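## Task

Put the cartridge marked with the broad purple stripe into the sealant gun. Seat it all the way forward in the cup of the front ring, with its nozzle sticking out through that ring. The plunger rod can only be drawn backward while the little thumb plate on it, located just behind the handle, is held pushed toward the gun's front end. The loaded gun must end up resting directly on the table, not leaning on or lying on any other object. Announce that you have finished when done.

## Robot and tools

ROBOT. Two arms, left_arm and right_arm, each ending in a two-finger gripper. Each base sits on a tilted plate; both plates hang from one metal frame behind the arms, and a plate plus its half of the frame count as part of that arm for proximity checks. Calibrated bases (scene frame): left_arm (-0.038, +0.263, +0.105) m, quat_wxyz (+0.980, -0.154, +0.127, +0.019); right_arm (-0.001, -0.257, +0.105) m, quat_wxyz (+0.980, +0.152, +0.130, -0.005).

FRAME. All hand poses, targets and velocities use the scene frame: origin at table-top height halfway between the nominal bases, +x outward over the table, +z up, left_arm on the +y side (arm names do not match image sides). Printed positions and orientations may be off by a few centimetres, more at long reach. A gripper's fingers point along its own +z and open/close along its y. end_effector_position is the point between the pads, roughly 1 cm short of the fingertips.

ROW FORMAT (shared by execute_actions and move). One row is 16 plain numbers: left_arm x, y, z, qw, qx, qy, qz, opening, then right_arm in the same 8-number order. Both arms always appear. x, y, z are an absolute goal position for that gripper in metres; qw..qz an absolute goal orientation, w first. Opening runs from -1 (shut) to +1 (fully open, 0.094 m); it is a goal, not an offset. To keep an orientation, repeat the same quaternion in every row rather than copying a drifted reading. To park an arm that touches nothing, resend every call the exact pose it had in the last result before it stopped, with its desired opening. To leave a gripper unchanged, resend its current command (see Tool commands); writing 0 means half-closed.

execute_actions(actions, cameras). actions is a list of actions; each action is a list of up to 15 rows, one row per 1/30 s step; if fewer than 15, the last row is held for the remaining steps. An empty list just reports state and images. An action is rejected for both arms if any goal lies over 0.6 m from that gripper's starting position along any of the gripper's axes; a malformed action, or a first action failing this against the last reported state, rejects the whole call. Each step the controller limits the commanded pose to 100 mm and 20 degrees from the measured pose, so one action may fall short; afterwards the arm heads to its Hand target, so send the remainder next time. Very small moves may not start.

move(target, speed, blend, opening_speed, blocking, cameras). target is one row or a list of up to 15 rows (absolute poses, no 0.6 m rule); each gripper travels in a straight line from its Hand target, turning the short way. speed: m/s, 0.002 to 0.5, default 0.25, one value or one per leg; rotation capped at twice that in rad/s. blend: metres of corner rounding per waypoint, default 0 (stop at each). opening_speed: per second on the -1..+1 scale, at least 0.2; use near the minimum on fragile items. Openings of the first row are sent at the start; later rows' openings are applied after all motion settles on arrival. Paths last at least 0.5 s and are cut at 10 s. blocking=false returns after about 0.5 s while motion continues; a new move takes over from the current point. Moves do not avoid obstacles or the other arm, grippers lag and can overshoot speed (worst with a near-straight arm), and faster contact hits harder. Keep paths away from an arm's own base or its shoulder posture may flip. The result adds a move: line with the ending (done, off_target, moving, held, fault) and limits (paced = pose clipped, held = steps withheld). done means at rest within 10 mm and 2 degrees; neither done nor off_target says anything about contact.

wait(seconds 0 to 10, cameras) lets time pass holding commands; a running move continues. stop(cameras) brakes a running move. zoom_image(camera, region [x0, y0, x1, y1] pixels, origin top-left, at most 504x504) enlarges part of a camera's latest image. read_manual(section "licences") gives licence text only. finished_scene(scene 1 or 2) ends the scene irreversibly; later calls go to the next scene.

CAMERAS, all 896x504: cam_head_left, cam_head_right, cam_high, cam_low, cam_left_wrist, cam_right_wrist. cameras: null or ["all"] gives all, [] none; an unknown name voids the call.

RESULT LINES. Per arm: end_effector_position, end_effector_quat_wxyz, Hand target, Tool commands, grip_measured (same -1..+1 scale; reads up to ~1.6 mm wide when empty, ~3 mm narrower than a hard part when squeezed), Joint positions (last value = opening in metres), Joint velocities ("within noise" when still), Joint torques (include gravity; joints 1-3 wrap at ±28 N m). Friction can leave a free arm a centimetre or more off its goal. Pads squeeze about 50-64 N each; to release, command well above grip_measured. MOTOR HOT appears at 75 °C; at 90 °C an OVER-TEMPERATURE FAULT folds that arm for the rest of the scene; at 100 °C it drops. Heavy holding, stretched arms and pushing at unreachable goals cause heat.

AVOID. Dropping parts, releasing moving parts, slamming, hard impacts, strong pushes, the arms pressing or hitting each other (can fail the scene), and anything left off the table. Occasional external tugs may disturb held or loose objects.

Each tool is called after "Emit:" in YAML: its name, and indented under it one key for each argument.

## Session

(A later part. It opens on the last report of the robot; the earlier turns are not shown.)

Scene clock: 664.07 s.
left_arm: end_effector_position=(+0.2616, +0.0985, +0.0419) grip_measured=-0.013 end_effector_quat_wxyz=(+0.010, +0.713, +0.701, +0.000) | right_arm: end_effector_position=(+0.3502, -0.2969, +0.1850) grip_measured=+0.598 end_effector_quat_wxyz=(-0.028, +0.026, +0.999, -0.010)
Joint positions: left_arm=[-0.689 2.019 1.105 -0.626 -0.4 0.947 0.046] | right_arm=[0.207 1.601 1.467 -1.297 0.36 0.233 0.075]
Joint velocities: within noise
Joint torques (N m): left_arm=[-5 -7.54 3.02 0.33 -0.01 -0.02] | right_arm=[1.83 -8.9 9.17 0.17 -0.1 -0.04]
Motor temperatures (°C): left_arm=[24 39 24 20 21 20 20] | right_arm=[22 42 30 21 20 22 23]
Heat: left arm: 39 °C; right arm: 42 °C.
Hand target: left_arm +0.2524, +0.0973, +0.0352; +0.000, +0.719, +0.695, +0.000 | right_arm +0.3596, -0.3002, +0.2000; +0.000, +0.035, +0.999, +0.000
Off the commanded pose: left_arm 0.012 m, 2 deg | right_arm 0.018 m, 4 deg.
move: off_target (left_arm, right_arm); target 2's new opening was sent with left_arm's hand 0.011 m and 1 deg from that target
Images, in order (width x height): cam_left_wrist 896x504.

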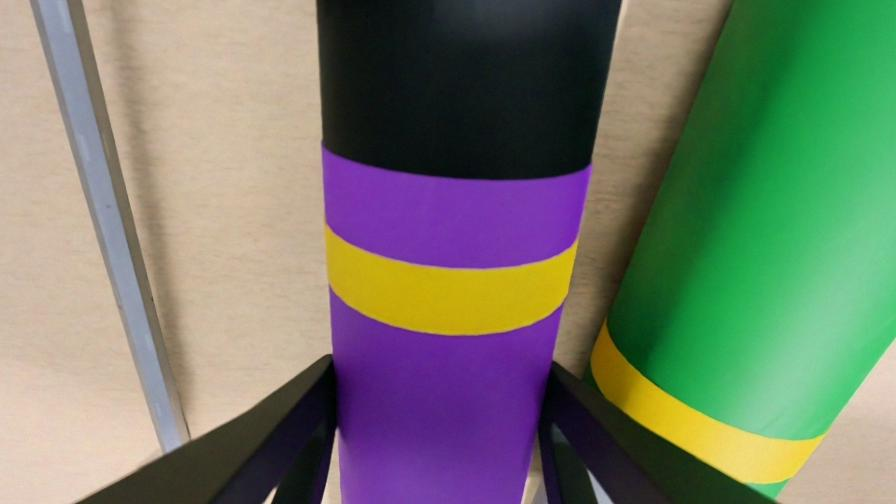

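Emit:
move:
  target:
    - [0.2600,0.098,0.080,0,0.7193,0.6947,0,-0.16,0.36,-0.30,0.20,0,0.0349,0.9994,0,0.6]
    - [0.2950,0.099,0.080,0,0.7193,0.6947,0,-0.16,0.36,-0.30,0.20,0,0.0349,0.9994,0,0.6]
    - [0.2950,0.099,0.045,0,0.7193,0.6947,0,-0.16,0.36,-0.30,0.20,0,0.0349,0.9994,0,0.6]
  speed: 0.06
  cameras: ["cam_left_wrist"]

Scene clock: 675.17 s.
left_arm: end_effector_position=(+0.2975, +0.0980, +0.0502) grip_measured=-0.015 end_effector_quat_wxyz=(+0.005, +0.715, +0.699, +0.000) | right_arm: end_effector_position=(+0.3502, -0.2969, +0.1850) grip_measured=+0.598 end_effector_quat_wxyz=(-0.028, +0.026, +0.999, -0.010)
Joint positions: left_arm=[-0.645 2.078 1.277 -0.731 -0.4 0.997 0.046] | right_arm=[0.207 1.601 1.467 -1.297 0.359 0.233 0.075]
Joint velocities: within noise
Joint torques (N m): left_arm=[-4.03 -9.17 3.78 0.31 0.01 0.14] | right_arm=[1.83 -8.9 9.17 0.17 -0.1 -0.04]
Motor temperatures (°C): left_arm=[24 38 24 20 21 20 21] | right_arm=[22 42 30 21 20 22 23]
Heat: left arm: 38 °C; right arm: 42 °C.
Hand target: left_arm +0.2949, +0.0990, +0.0451; +0.000, +0.719, +0.695, +0.000 | right_arm +0.3595, -0.3001, +0.2000; +0.000, +0.035, +0.999, +0.000
Off the commanded pose: left_arm 0.006 m, 1 deg | right_arm 0.018 m, 4 deg.
move: off_target (right_arm)
Images, in order (width x height): cam_left_wrist 896x504.

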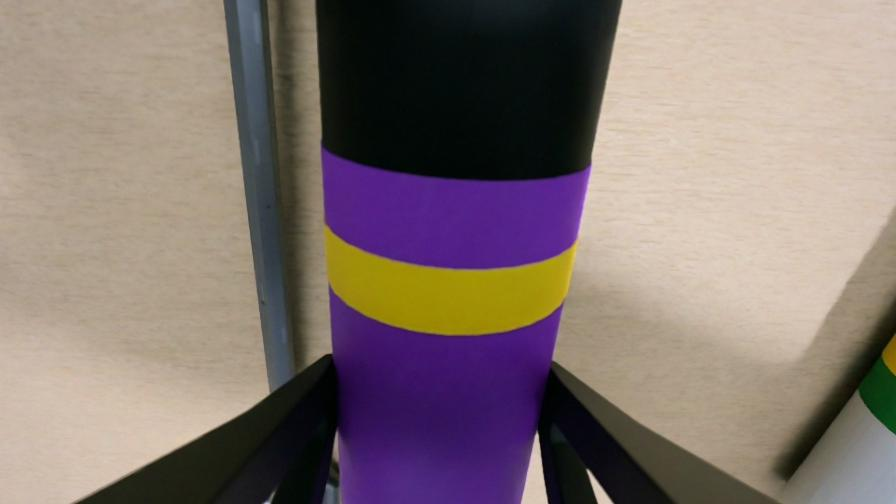

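Emit:
move:
  target:
    - [0.2900,0.099,0.040,0,0.7193,0.6947,0,-0.16,0.36,-0.30,0.20,0,0.0349,0.9994,0,0.6]
    - [0.2900,0.099,0.034,0,0.7193,0.6947,0,-0.16,0.36,-0.30,0.20,0,0.0349,0.9994,0,0.6]
  speed: 0.05
  cameras: ["cam_left_wrist"]

Emit:
move:
  target: [0.2900,0.099,0.034,0,0.7193,0.6947,0,0.2,0.36,-0.30,0.20,0,0.0349,0.9994,0,0.6]
  opening_speed: 0.3
  cameras: ["cam_left_wrist"]

Scene clock: 700.77 s.
left_arm: end_effector_position=(+0.2929, +0.0977, +0.0429) grip_measured=-0.015 end_effector_quat_wxyz=(+0.006, +0.716, +0.698, +0.000) | right_arm: end_effector_position=(+0.3502, -0.2969, +0.1850) grip_measured=+0.598 end_effector_quat_wxyz=(-0.028, +0.026, +0.999, -0.010)
Joint positions: left_arm=[-0.644 2.082 1.246 -0.694 -0.4 1.002 0.046] | right_arm=[0.207 1.601 1.467 -1.297 0.359 0.233 0.075]
Joint velocities: within noise
Joint torques (N m): left_arm=[-3.63 -8.44 3.45 0.45 0.01 0.12] | right_arm=[1.83 -8.91 9.17 0.18 -0.1 -0.04]
Motor temperatures (°C): left_arm=[23 40 24 20 20 20 22] | right_arm=[22 42 30 21 20 22 23]
Heat: left arm: 40 °C; right arm: 42 °C.
Hand target: left_arm +0.2898, +0.0990, +0.0342; +0.000, +0.719, +0.695, +0.000 | right_arm +0.3595, -0.3001, +0.2000; +0.000, +0.035, +0.999, +0.000
Off the commanded pose: left_arm 0.009 m, 1 deg | right_arm 0.018 m, 4 deg.
move: off_target (right_arm)
Images, in order (width x height): cam_left_wrist 896x504.

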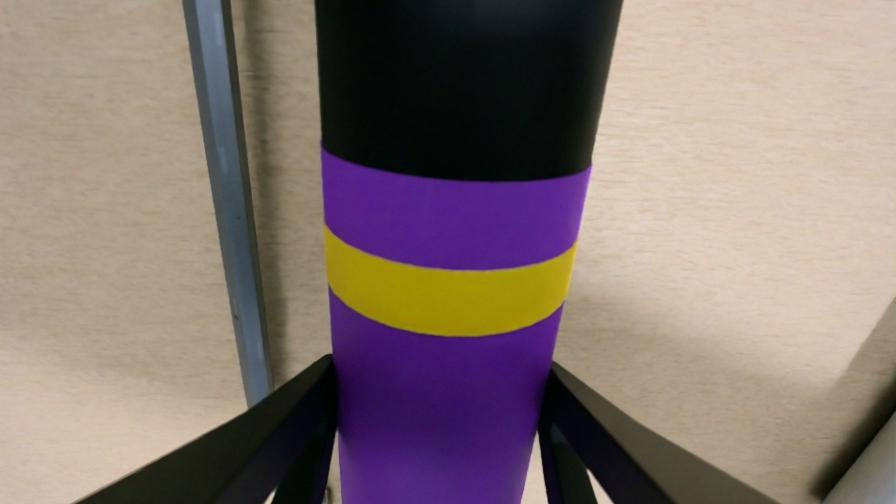

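Scene clock: 702.17 s.
left_arm: end_effector_position=(+0.2949, +0.0963, +0.0430) grip_measured=+0.198 end_effector_quat_wxyz=(+0.011, +0.715, +0.699, +0.001) | right_arm: end_effector_position=(+0.3502, -0.2969, +0.1850) grip_measured=+0.598 end_effector_quat_wxyz=(-0.028, +0.026, +0.999, -0.010)
Joint positions: left_arm=[-0.644 2.082 1.246 -0.683 -0.4 1.003 0.056] | right_arm=[0.207 1.601 1.467 -1.297 0.359 0.233 0.075]
Joint velocities: within noise
Joint torques (N m): left_arm=[-3.64 -8.53 3.45 0.35 0.02 0.12] | right_arm=[1.83 -8.9 9.18 0.18 -0.1 -0.04]
Motor temperatures (°C): left_arm=[23 39 24 20 20 20 22] | right_arm=[22 42 30 21 20 22 23]
Heat: left arm: 39 °C; right arm: 42 °C.
Hand target: left_arm +0.2898, +0.0990, +0.0342; +0.000, +0.719, +0.695, +0.000 | right_arm +0.3596, -0.3001, +0.2000; +0.000, +0.035, +0.999, +0.000
Off the commanded pose: left_arm 0.011 m, 1 deg | right_arm 0.018 m, 4 deg.
move: off_target (left_arm, right_arm)
Images, in order (width x height): cam_left_wrist 896x504.

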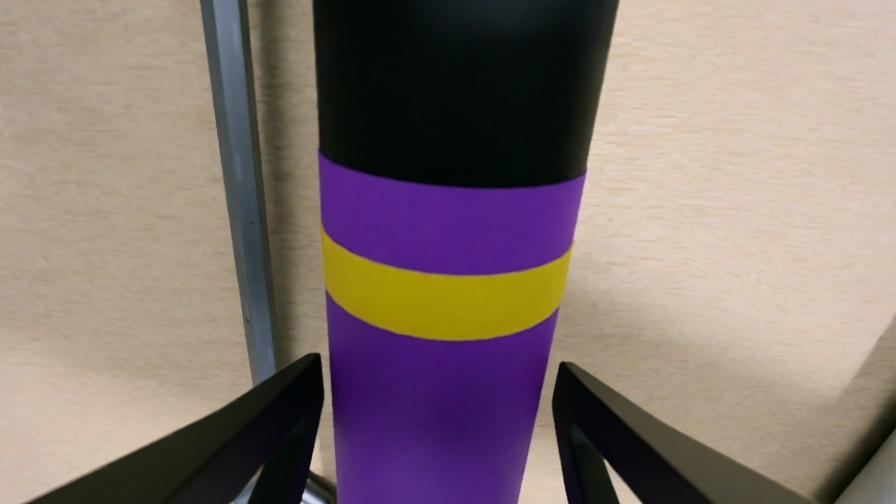

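Emit:
move:
  target:
    - [0.2975,0.094,0.058,0,0.7193,0.6947,0,0.25,0.36,-0.30,0.20,0,0.0349,0.9994,0,0.6]
    - [0.300,0.092,0.12,0,0.7193,0.6947,0,0.25,0.36,-0.30,0.20,0,0.0349,0.9994,0,0.6]
  speed: 0.05
  opening_speed: 0.3
  cameras: ["cam_left_wrist"]

Scene clock: 709.83 s.
left_arm: end_effector_position=(+0.2950, +0.0974, +0.1044) grip_measured=+0.248 end_effector_quat_wxyz=(-0.019, +0.721, +0.693, -0.004) | right_arm: end_effector_position=(+0.3502, -0.2969, +0.1850) grip_measured=+0.598 end_effector_quat_wxyz=(-0.028, +0.026, +0.999, -0.010)
Joint positions: left_arm=[-0.708 2.034 1.428 -1.004 -0.4 0.926 0.059] | right_arm=[0.207 1.601 1.467 -1.297 0.359 0.233 0.075]
Joint velocities: within noise
Joint torques (N m): left_arm=[-6.13 -12.11 6.39 0.05 0 -0.1] | right_arm=[1.81 -8.9 9.18 0.18 -0.1 -0.03]
Motor temperatures (°C): left_arm=[23 39 24 20 20 20 21] | right_arm=[22 43 30 21 20 22 23]
Heat: left arm: 39 °C; right arm: 43 °C.
Hand target: left_arm +0.2998, +0.0921, +0.1198; +0.000, +0.719, +0.695, +0.000 | right_arm +0.3596, -0.3001, +0.2000; +0.000, +0.035, +0.999, +0.000
Off the commanded pose: left_arm 0.017 m, 2 deg | right_arm 0.018 m, 4 deg.
move: off_target (left_arm, right_arm)
Images, in order (width x height): cam_left_wrist 896x504.

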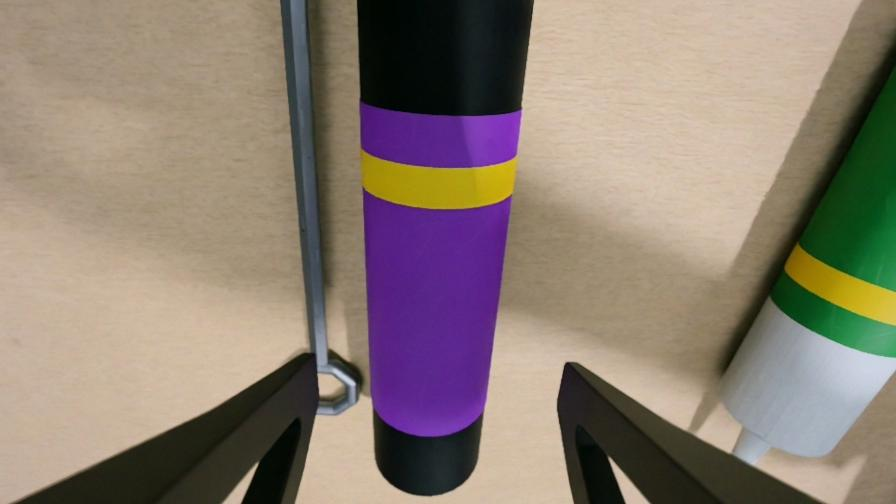

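Emit:
move:
  target:
    - [0.300,0.14,0.17,0,0.7193,0.6947,0,0.25,0.36,-0.25,0.20,0,-0.30,0.954,0,0.6]
    - [0.37,0.31,0.17,0.2227,0.6402,-0.7063,0.2021,0.0,0.33,-0.10,0.18,0,-0.6947,0.7193,0,0.6]
    - [0.37,0.31,0.17,0.2227,0.6402,-0.7063,0.2021,0.0,0.295,0.08,0.13,0,-0.6984,0.7157,0,0.6]
  speed: 0.2
  cameras: ["cam_right_wrist","cam_high"]

Scene clock: 742.97 s.
left_arm: end_effector_position=(+0.3710, +0.3077, +0.1622) grip_measured=+0.248 end_effector_quat_wxyz=(-0.229, -0.633, +0.714, -0.192) | right_arm: end_effector_position=(+0.3226, -0.1100, +0.1755) grip_measured=+0.598 end_effector_quat_wxyz=(+0.016, +0.691, -0.723, -0.004)
Joint positions: left_arm=[0.123 1.893 1.798 -1.376 0.305 -1.244 0.059] | right_arm=[0.732 1.884 1.514 -1.245 0.396 -0.789 0.075]
Joint velocities: within noise
Joint torques (N m): left_arm=[-2.18 -14.52 3.71 -0.03 0.48 -0.14] | right_arm=[4.21 -5.9 9.02 0.33 0.06 -0.05]
Motor temperatures (°C): left_arm=[24 43 25 20 21 20 20] | right_arm=[22 41 30 21 20 22 23]
Heat: left arm: 43 °C; right arm: 41 °C.
Hand target: left_arm +0.3700, +0.3099, +0.1700; -0.223, -0.640, +0.707, -0.202 | right_arm +0.3297, -0.1001, +0.1803; +0.000, +0.695, -0.719, +0.000
Tool commands: left_gripper/opening=+0.25 right_gripper/opening=+0.6
Off the commanded pose: left_arm 0.008 m, 2 deg | right_arm 0.197 m, 2 deg.
move: off_target (right_arm; path cut at 10 s); path passed 1 of 3 targets; target 2's new opening was not sent
Images, in order (width x height): cam_high 896x504, cam_right_wrist 896x504.

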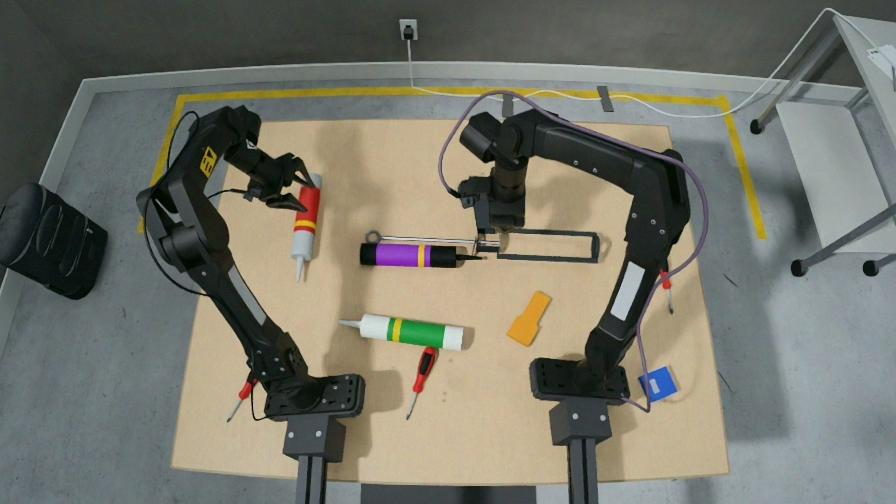

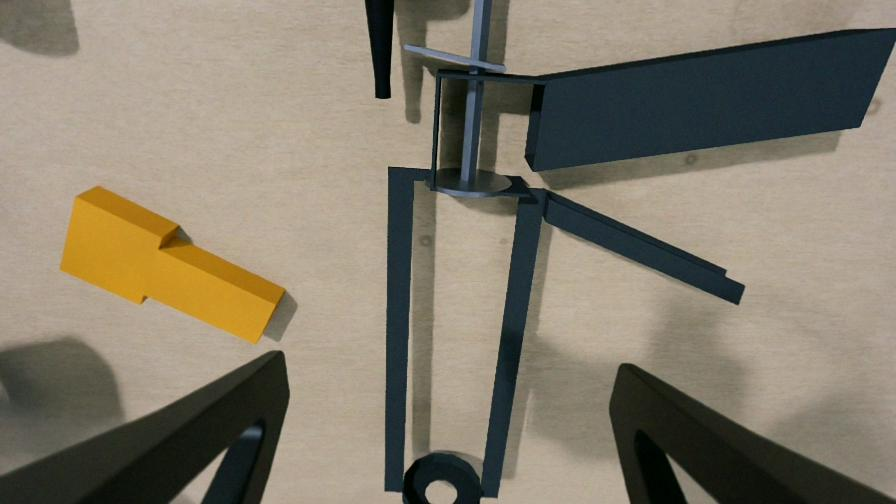

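Emit:
move:
  target:
    - [0.37,0.31,0.17,0.2227,0.6402,-0.7063,0.2021,0.0,0.31,0.0,0.16,0,-0.6984,0.7157,0,0.4]
    - [0.37,0.31,0.17,0.2227,0.6402,-0.7063,0.2021,0.0,0.293,0.095,0.10,0,-0.6984,0.7157,0,0.4]
  speed: 0.15
  cameras: ["cam_right_wrist","cam_high"]

Scene clock: 764.57 s.
left_arm: end_effector_position=(+0.3712, +0.3076, +0.1621) grip_measured=+0.002 end_effector_quat_wxyz=(-0.228, -0.634, +0.714, -0.192) | right_arm: end_effector_position=(+0.2958, +0.0842, +0.0969) grip_measured=+0.402 end_effector_quat_wxyz=(+0.008, +0.698, -0.716, +0.006)
Joint positions: left_arm=[0.123 1.893 1.798 -1.375 0.305 -1.245 0.047] | right_arm=[0.997 2.534 2.007 -1.183 0.394 -0.529 0.066]
Joint velocities: within noise
Joint torques (N m): left_arm=[-2.21 -14.58 3.69 -0.02 0.49 -0.12] | right_arm=[5.38 -9.26 8.96 0.19 -0.11 0.12]
Motor temperatures (°C): left_arm=[23 49 24 20 21 20 20] | right_arm=[23 38 29 21 20 22 23]
Heat: left arm: 49 °C; right arm: 38 °C.
Hand target: left_arm +0.3699, +0.3099, +0.1699; -0.223, -0.640, +0.707, -0.202 | right_arm +0.2929, +0.0948, +0.1001; +0.000, +0.698, -0.716, +0.000
Off the commanded pose: left_arm 0.008 m, 2 deg | right_arm 0.012 m, 1 deg.
move: off_target (right_arm)
Images, in order (width x height): cam_high 896x504, cam_right_wrist 896x504.

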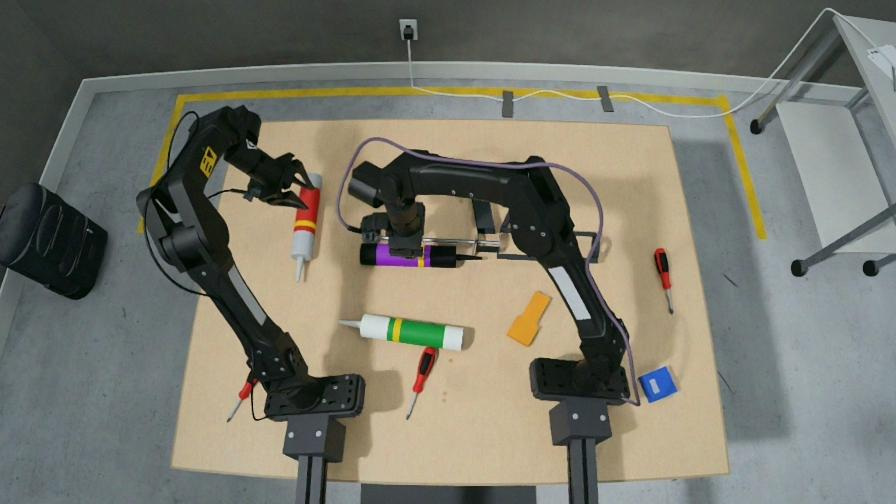

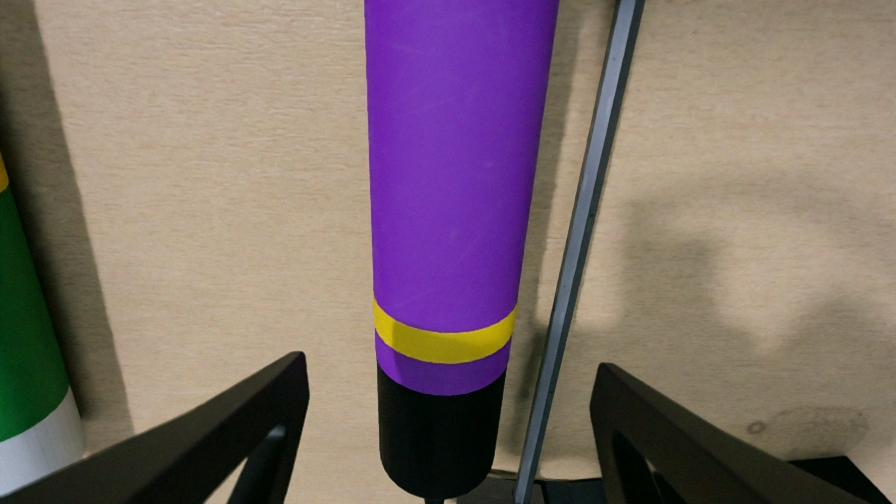

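Emit:
move:
  target: [0.37,0.31,0.17,0.2227,0.6402,-0.7063,0.2021,0.0,0.289,0.107,0.060,0,-0.6984,0.7157,0,0.2]
  speed: 0.08
  cameras: ["cam_right_wrist"]

Scene clock: 773.87 s.
left_arm: end_effector_position=(+0.3713, +0.3076, +0.1621) grip_measured=+0.002 end_effector_quat_wxyz=(-0.228, -0.634, +0.714, -0.193) | right_arm: end_effector_position=(+0.2910, +0.1010, +0.0648) grip_measured=+0.202 end_effector_quat_wxyz=(+0.002, +0.696, -0.718, +0.005)
Joint positions: left_arm=[0.123 1.893 1.798 -1.374 0.305 -1.245 0.047] | right_arm=[0.997 2.611 2.007 -1.094 0.394 -0.528 0.056]
Joint velocities: within noise
Joint torques (N m): left_arm=[-2.19 -14.53 3.71 -0.03 0.48 -0.12] | right_arm=[4.49 -9.47 6.79 0.42 -0.09 -0.03]
Motor temperatures (°C): left_arm=[23 50 24 20 21 20 20] | right_arm=[23 39 29 21 20 22 23]
Heat: left arm: 50 °C; right arm: 39 °C.
Hand target: left_arm +0.3700, +0.3099, +0.1699; -0.223, -0.640, +0.707, -0.202 | right_arm +0.2890, +0.1068, +0.0601; +0.000, +0.698, -0.716, +0.000
Off the commanded pose: left_arm 0.008 m, 2 deg | right_arm 0.008 m, 1 deg.
move: done
Images, in order (width x height): cam_right_wrist 896x504.

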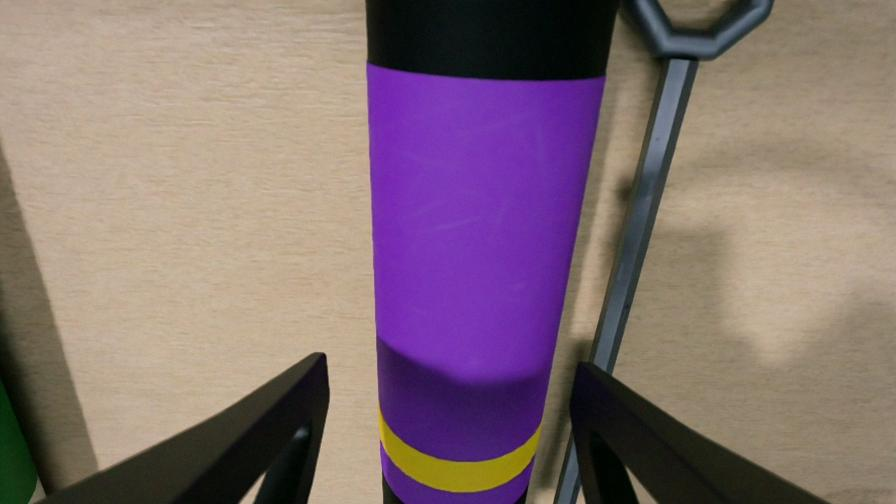

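Emit:
move:
  target:
    - [0.37,0.31,0.17,0.2227,0.6402,-0.7063,0.2021,0.0,0.2950,0.107,0.060,0,-0.6984,0.7157,0,0.2]
    - [0.37,0.31,0.17,0.2227,0.6402,-0.7063,0.2021,0.0,0.2950,0.106,0.045,0,-0.6984,0.7157,0,0.2]
  speed: 0.05
  cameras: ["cam_right_wrist"]

Scene clock: 780.63 s.
left_arm: end_effector_position=(+0.3713, +0.3076, +0.1621) grip_measured=+0.002 end_effector_quat_wxyz=(-0.228, -0.634, +0.713, -0.193) | right_arm: end_effector_position=(+0.2985, +0.1024, +0.0534) grip_measured=+0.202 end_effector_quat_wxyz=(-0.003, +0.695, -0.719, +0.003)
Joint positions: left_arm=[0.123 1.893 1.798 -1.374 0.305 -1.246 0.047] | right_arm=[0.976 2.631 2.01 -1.057 0.394 -0.55 0.056]
Joint velocities: within noise
Joint torques (N m): left_arm=[-2.18 -14.57 3.73 -0.03 0.48 -0.12] | right_arm=[4.4 -9.28 6.09 0.43 -0.07 -0.05]
Motor temperatures (°C): left_arm=[23 51 24 20 21 20 20] | right_arm=[23 40 28 21 20 22 23]
Heat: left arm: 51 °C; right arm: 40 °C.
Hand target: left_arm +0.3700, +0.3099, +0.1699; -0.223, -0.640, +0.707, -0.202 | right_arm +0.2949, +0.1057, +0.0451; +0.000, +0.698, -0.716, +0.000
Off the commanded pose: left_arm 0.008 m, 2 deg | right_arm 0.010 m, 1 deg.
move: done
Images, in order (width x height): cam_right_wrist 896x504.

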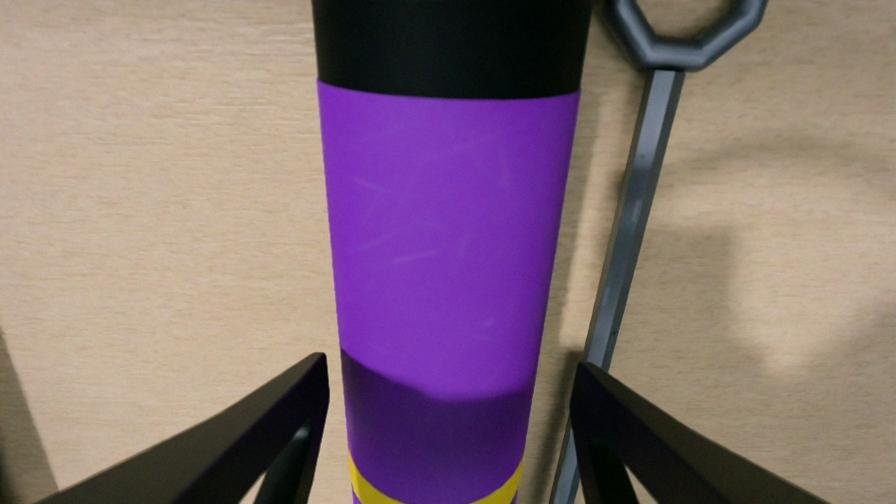

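Emit:
move:
  target:
    - [0.37,0.31,0.17,0.2227,0.6402,-0.7063,0.2021,0.0,0.2915,0.103,0.031,0,-0.6984,0.7157,0,0.2]
  speed: 0.05
  cameras: ["cam_right_wrist"]

Scene clock: 786.50 s.
left_arm: end_effector_position=(+0.3713, +0.3076, +0.1621) grip_measured=+0.002 end_effector_quat_wxyz=(-0.228, -0.634, +0.713, -0.193) | right_arm: end_effector_position=(+0.2991, +0.1037, +0.0432) grip_measured=+0.202 end_effector_quat_wxyz=(-0.010, +0.693, -0.721, +0.001)
Joint positions: left_arm=[0.123 1.893 1.798 -1.374 0.305 -1.246 0.047] | right_arm=[0.968 2.631 1.97 -0.997 0.394 -0.56 0.056]
Joint velocities: within noise
Joint torques (N m): left_arm=[-2.18 -14.54 3.69 -0.03 0.48 -0.12] | right_arm=[4.36 -9.39 4.34 0.4 -0.05 -0.03]
Motor temperatures (°C): left_arm=[23 51 24 20 21 20 20] | right_arm=[23 40 28 21 20 22 23]
Heat: left arm: 51 °C; right arm: 40 °C.
Hand target: left_arm +0.3700, +0.3099, +0.1699; -0.223, -0.640, +0.707, -0.202 | right_arm +0.2914, +0.1027, +0.0312; +0.000, +0.698, -0.716, +0.000
Off the commanded pose: left_arm 0.008 m, 2 deg | right_arm 0.014 m, 1 deg.
move: off_target (right_arm)
Images, in order (width x height): cam_right_wrist 896x504.

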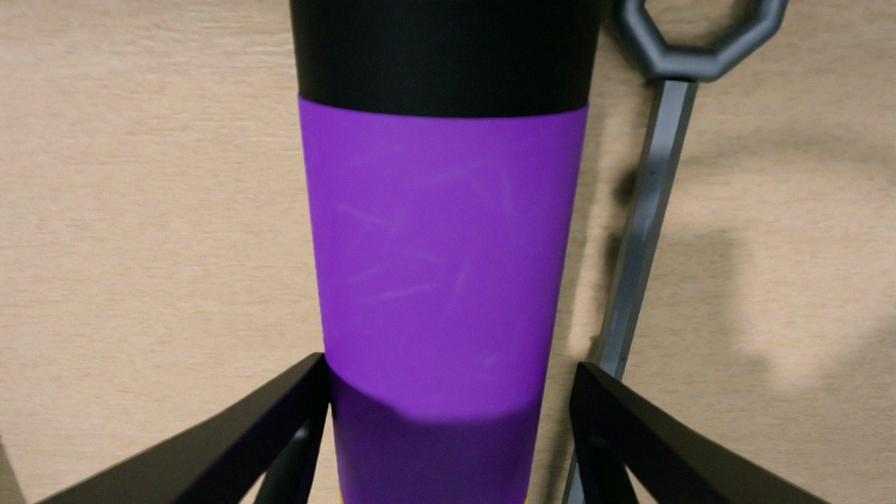

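Emit:
move:
  target:
    - [0.37,0.31,0.17,0.2227,0.6402,-0.7063,0.2021,0.0,0.2870,0.100,0.024,0,-0.6984,0.7157,0,0.2]
    - [0.37,0.31,0.17,0.2227,0.6402,-0.7063,0.2021,0.0,0.2880,0.100,0.024,0,-0.6984,0.7157,0,-0.17]
  speed: 0.05
  opening_speed: 0.6
  cameras: ["cam_right_wrist"]

Scene clock: 794.20 s.
left_arm: end_effector_position=(+0.3713, +0.3076, +0.1621) grip_measured=+0.002 end_effector_quat_wxyz=(-0.228, -0.634, +0.713, -0.193) | right_arm: end_effector_position=(+0.2933, +0.1005, +0.0325) grip_measured=+0.033 end_effector_quat_wxyz=(-0.006, +0.694, -0.720, +0.001)
Joint positions: left_arm=[0.123 1.893 1.798 -1.374 0.305 -1.246 0.047] | right_arm=[0.966 2.631 1.924 -0.959 0.394 -0.564 0.049]
Joint velocities: within noise
Joint torques (N m): left_arm=[-2.19 -14.56 3.66 -0.03 0.48 -0.11] | right_arm=[4.26 -9.87 4.44 0.44 -0.05 -0.04]
Motor temperatures (°C): left_arm=[23 52 24 20 21 20 20] | right_arm=[23 39 28 21 20 22 23]
Heat: left arm: 52 °C; right arm: 39 °C.
Hand target: left_arm +0.3700, +0.3099, +0.1699; -0.223, -0.640, +0.707, -0.202 | right_arm +0.2879, +0.0998, +0.0241; +0.000, +0.698, -0.716, +0.000
Off the commanded pose: left_arm 0.008 m, 2 deg | right_arm 0.010 m, 1 deg.
move: done
Images, in order (width x height): cam_right_wrist 896x504.

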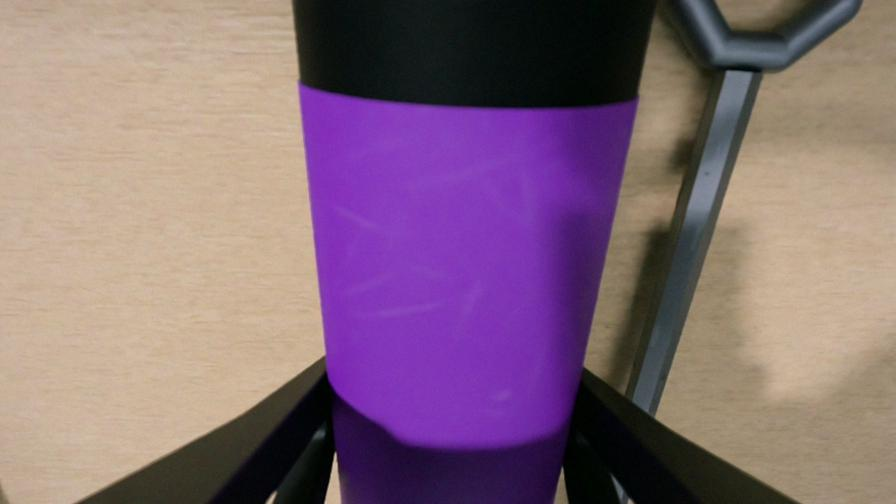

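Emit:
move:
  target:
    - [0.37,0.31,0.17,0.2227,0.6402,-0.7063,0.2021,0.0,0.291,0.100,0.14,0,-0.6871,0.7266,0,-0.17]
    - [0.37,0.28,0.15,0.2227,0.6402,-0.7063,0.2021,0.0,0.325,-0.02,0.16,0.1324,-0.6756,0.7145,0.1252,-0.17]
    - [0.362,0.24,0.10,0.2227,0.6402,-0.7063,0.2021,0.0,0.335,-0.11,0.15,0.1324,-0.6756,0.7145,0.1252,-0.17]
  speed: 0.12
  blend: 0.02
  cameras: ["cam_right_wrist","cam_high","cam_low"]

Scene clock: 828.60 s.
left_arm: end_effector_position=(+0.3657, +0.2460, +0.1003) grip_measured=+0.002 end_effector_quat_wxyz=(-0.220, -0.642, +0.705, -0.206) | right_arm: end_effector_position=(+0.3352, -0.1161, +0.1369) grip_measured=+0.033 end_effector_quat_wxyz=(-0.106, +0.676, -0.721, -0.113)
Joint positions: left_arm=[0.018 1.886 1.472 -0.988 0.305 -1.379 0.047] | right_arm=[0.521 1.722 1.214 -0.837 0.119 -1.05 0.049]
Joint velocities: within noise
Joint torques (N m): left_arm=[-4.55 -11.34 3.51 0.12 0.32 -0.12] | right_arm=[3.29 -9.73 5.09 0.67 -0.63 -0.08]
Motor temperatures (°C): left_arm=[23 51 24 20 21 20 20] | right_arm=[23 41 27 21 20 22 24]
Heat: left arm: 51 °C; right arm: 41 °C.
Hand target: left_arm +0.3619, +0.2400, +0.1000; -0.223, -0.640, +0.707, -0.202 | right_arm +0.3350, -0.1102, +0.1499; -0.132, +0.676, -0.714, -0.125
Off the commanded pose: left_arm 0.007 m, 1 deg | right_arm 0.014 m, 3 deg.
move: off_target (right_arm)
Images, in order (width x height): cam_high 896x504, cam_low 896x504, cam_right_wrist 896x504.

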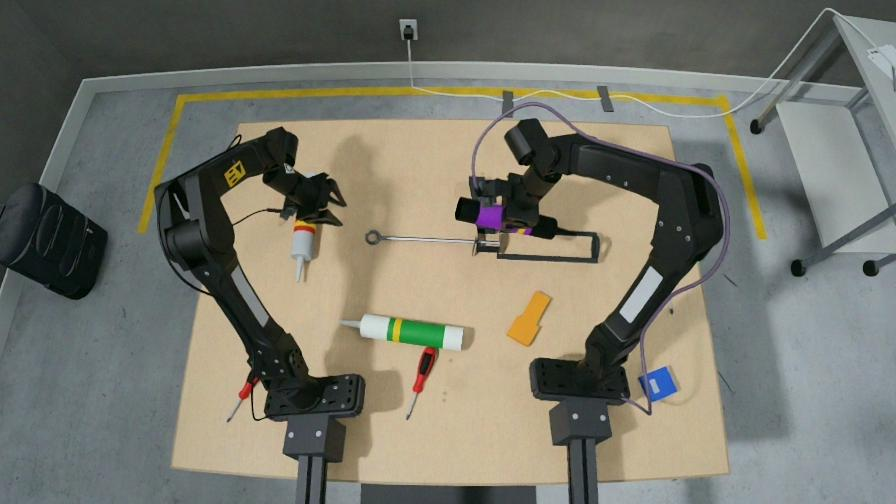

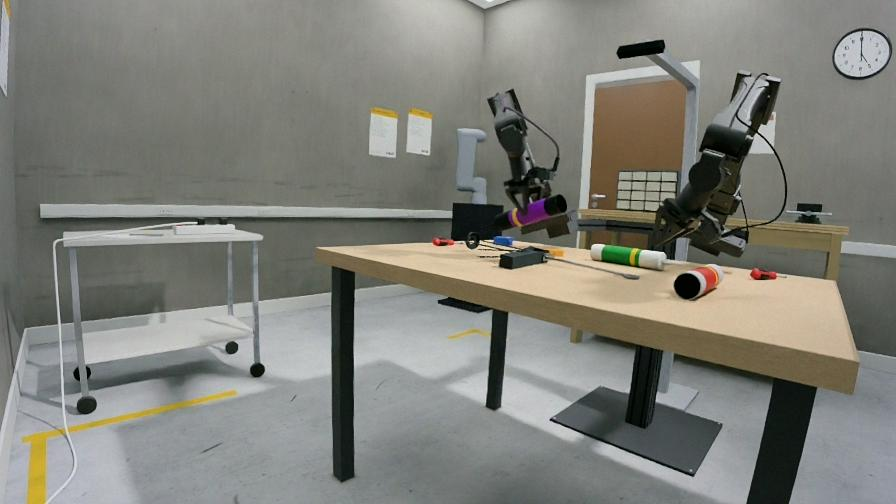

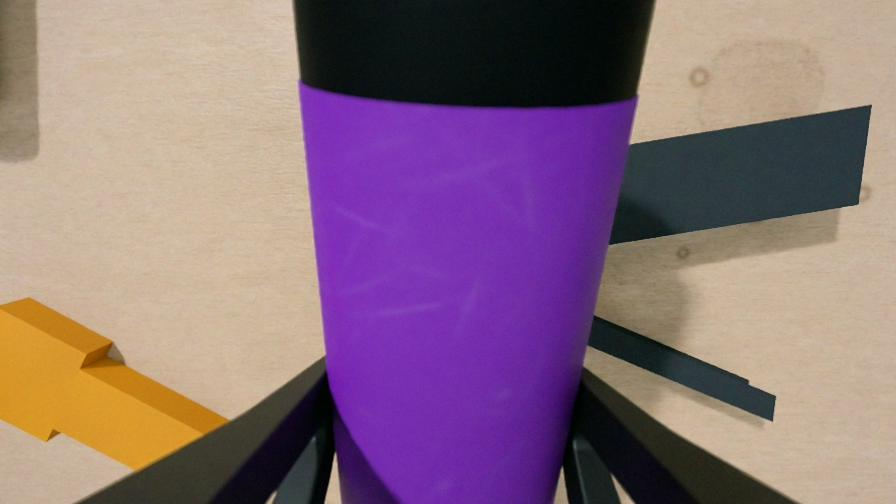

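Emit:
move:
  target:
    - [0.357,0.202,0.045,0.2227,0.6402,-0.7063,0.2021,0.0,0.335,-0.11,0.15,0.1324,-0.6756,0.7145,0.1252,-0.17]
    - [0.355,0.192,0.022,0.2227,0.6402,-0.7063,0.2021,0.0,0.335,-0.11,0.15,0.1324,-0.6756,0.7145,0.1252,-0.17]
  speed: 0.1
  blend: 0.01

Scene clock: 865.27 s.
left_arm: end_effector_position=(+0.3637, +0.2010, +0.0308) grip_measured=+0.002 end_effector_quat_wxyz=(-0.212, -0.642, +0.704, -0.215) | right_arm: end_effector_position=(+0.3351, -0.1160, +0.1369) grip_measured=+0.033 end_effector_quat_wxyz=(-0.106, +0.676, -0.720, -0.113)
Joint positions: left_arm=[-0.04 2.013 1.317 -0.663 0.299 -1.439 0.047] | right_arm=[0.521 1.722 1.214 -0.837 0.118 -1.051 0.049]
Joint velocities: within noise
Joint torques (N m): left_arm=[-5.04 -9.14 3.18 0.22 0.29 -0.12] | right_arm=[3.29 -9.72 5.08 0.67 -0.55 -0.04]
Motor temperatures (°C): left_arm=[23 42 24 20 21 20 20] | right_arm=[23 40 28 22 21 22 25]
Heat: left arm: 42 °C; right arm: 40 °C.
Hand target: left_arm +0.3548, +0.1923, +0.0224; -0.223, -0.640, +0.707, -0.202 | right_arm +0.3350, -0.1102, +0.1499; -0.132, +0.676, -0.714, -0.125
Off the commanded pose: left_arm 0.015 m, 2 deg | right_arm 0.014 m, 3 deg.
move: off_target (left_arm, right_arm)

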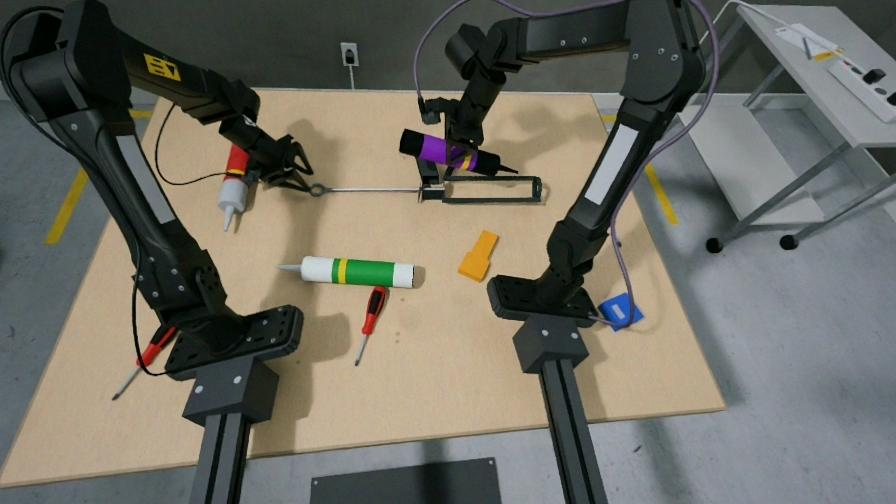

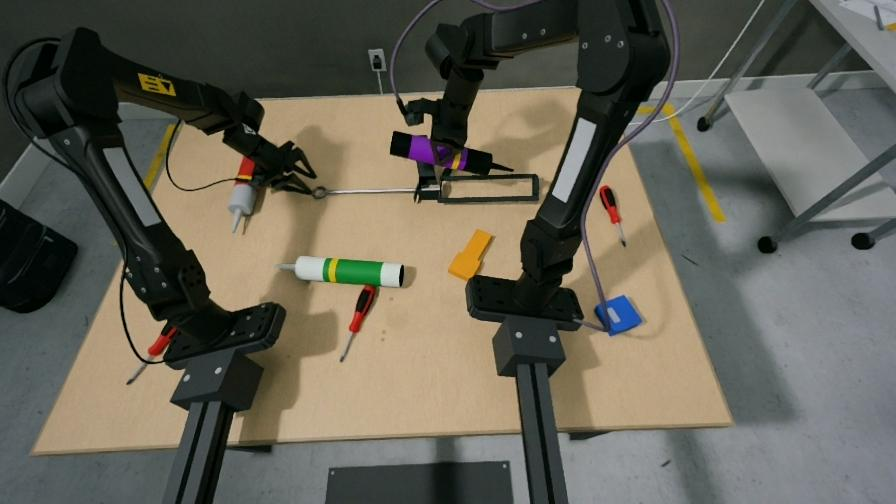

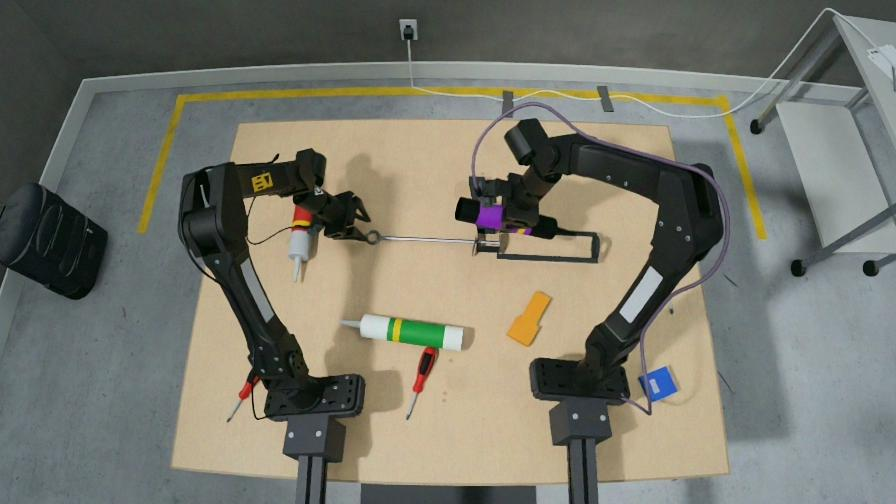

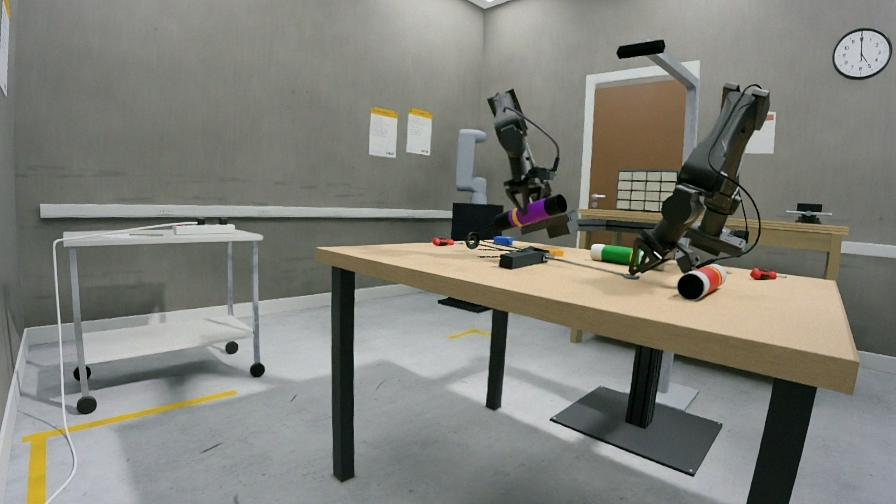

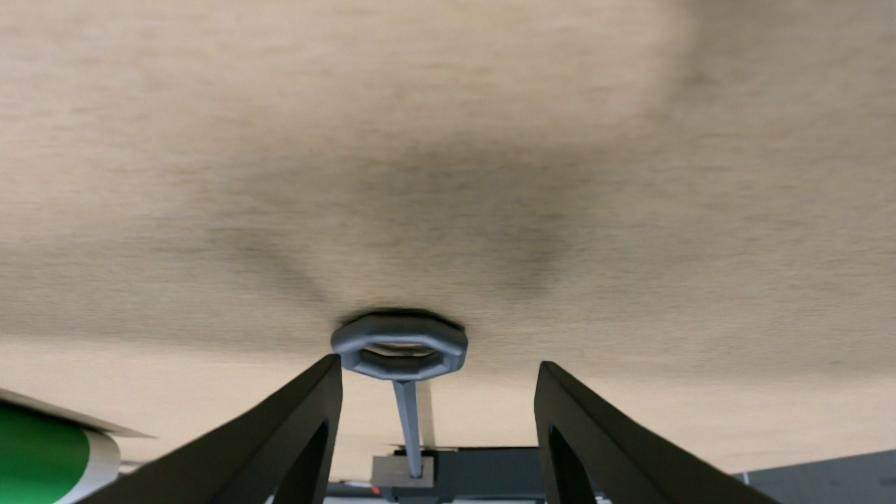

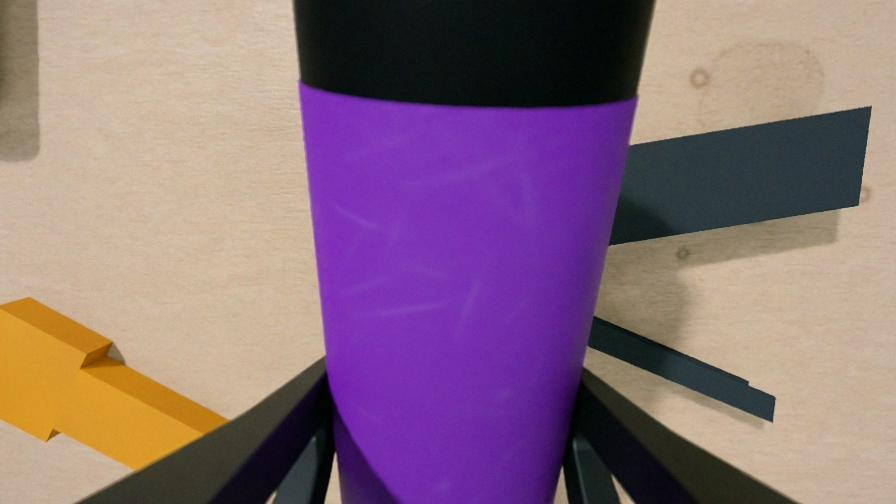

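Emit:
execute_actions:
  actions: []
  cameras: ["cam_left_wrist"]

Scene clock: 868.20 s.
left_arm: end_effector_position=(+0.3640, +0.2011, +0.0308) grip_measured=+0.002 end_effector_quat_wxyz=(-0.211, -0.643, +0.704, -0.215) | right_arm: end_effector_position=(+0.3351, -0.1160, +0.1369) grip_measured=+0.033 end_effector_quat_wxyz=(-0.106, +0.676, -0.720, -0.113)
Joint positions: left_arm=[-0.04 2.013 1.317 -0.662 0.299 -1.44 0.047] | right_arm=[0.521 1.722 1.214 -0.837 0.118 -1.051 0.049]
Joint velocities: within noise
Joint torques (N m): left_arm=[-5.01 -9.11 3.18 0.22 0.29 -0.11] | right_arm=[3.3 -9.72 5.09 0.67 -0.55 -0.04]
Motor temperatures (°C): left_arm=[24 41 24 20 21 20 20] | right_arm=[23 40 28 22 21 22 25]
Heat: left arm: 41 °C; right arm: 40 °C.
Hand target: left_arm +0.3548, +0.1923, +0.0224; -0.223, -0.640, +0.707, -0.202 | right_arm +0.3350, -0.1102, +0.1499; -0.132, +0.676, -0.714, -0.125
Tool commands: left_gripper/opening=+0.0 right_gripper/opening=-0.17
Off the commanded pose: left_arm 0.015 m, 2 deg | right_arm 0.014 m, 3 deg.
Images, in order (width x height): cam_left_wrist 896x504.

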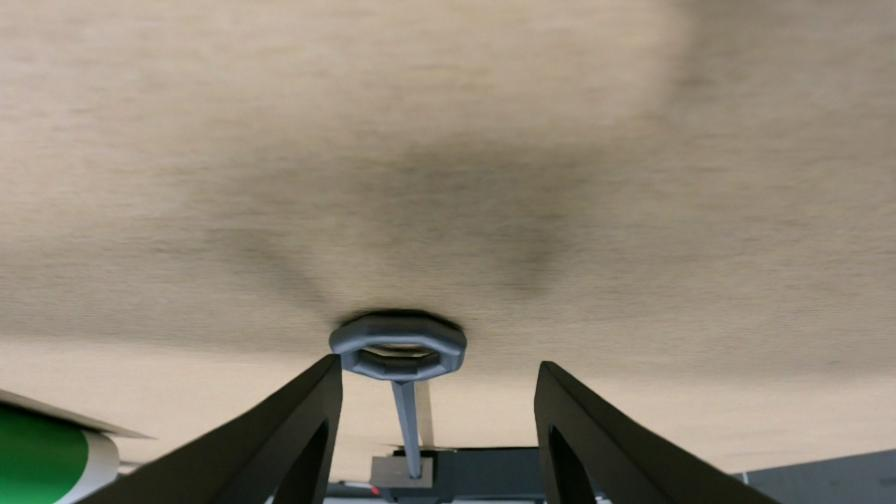

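Emit:
move:
  target: [0.343,0.187,0.016,0.2227,0.6402,-0.7063,0.2021,0.0,0.335,-0.11,0.15,0.1324,-0.6756,0.7145,0.1252,-0.17]
  speed: 0.05
  cameras: ["cam_left_wrist"]

Scene clock: 873.93 s.
left_arm: end_effector_position=(+0.3503, +0.1945, +0.0203) grip_measured=+0.002 end_effector_quat_wxyz=(-0.216, -0.642, +0.704, -0.211) | right_arm: end_effector_position=(+0.3351, -0.1160, +0.1369) grip_measured=+0.033 end_effector_quat_wxyz=(-0.106, +0.676, -0.720, -0.113)
Joint positions: left_arm=[-0.046 2.013 1.252 -0.607 0.298 -1.446 0.047] | right_arm=[0.521 1.722 1.214 -0.837 0.118 -1.051 0.049]
Joint velocities: within noise
Joint torques (N m): left_arm=[-5.03 -9.92 2.81 0.21 0.28 -0.11] | right_arm=[3.29 -9.72 5.11 0.67 -0.55 -0.04]
Motor temperatures (°C): left_arm=[24 41 24 20 21 20 20] | right_arm=[23 40 28 22 21 22 25]
Heat: left arm: 41 °C; right arm: 40 °C.
Hand target: left_arm +0.3429, +0.1872, +0.0162; -0.223, -0.640, +0.707, -0.202 | right_arm +0.3350, -0.1102, +0.1499; -0.132, +0.676, -0.714, -0.125
Off the commanded pose: left_arm 0.011 m, 1 deg | right_arm 0.014 m, 3 deg.
move: off_target (left_arm, right_arm)
Images, in order (width x height): cam_left_wrist 896x504.

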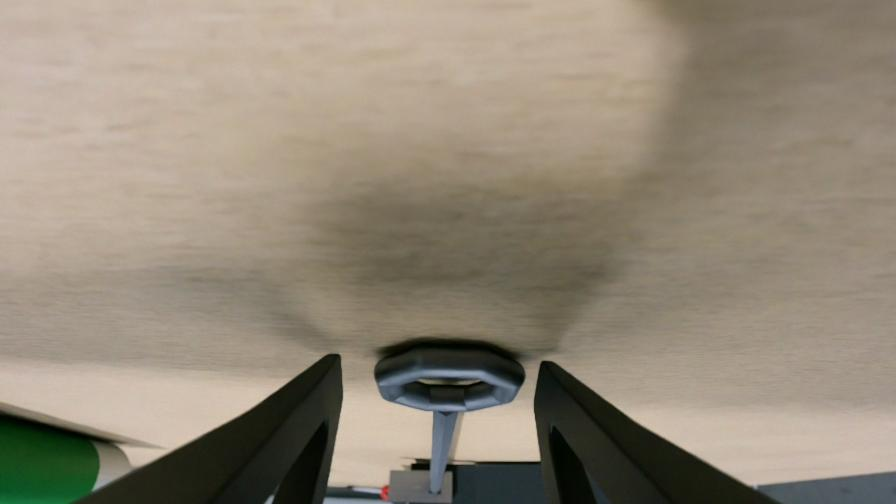

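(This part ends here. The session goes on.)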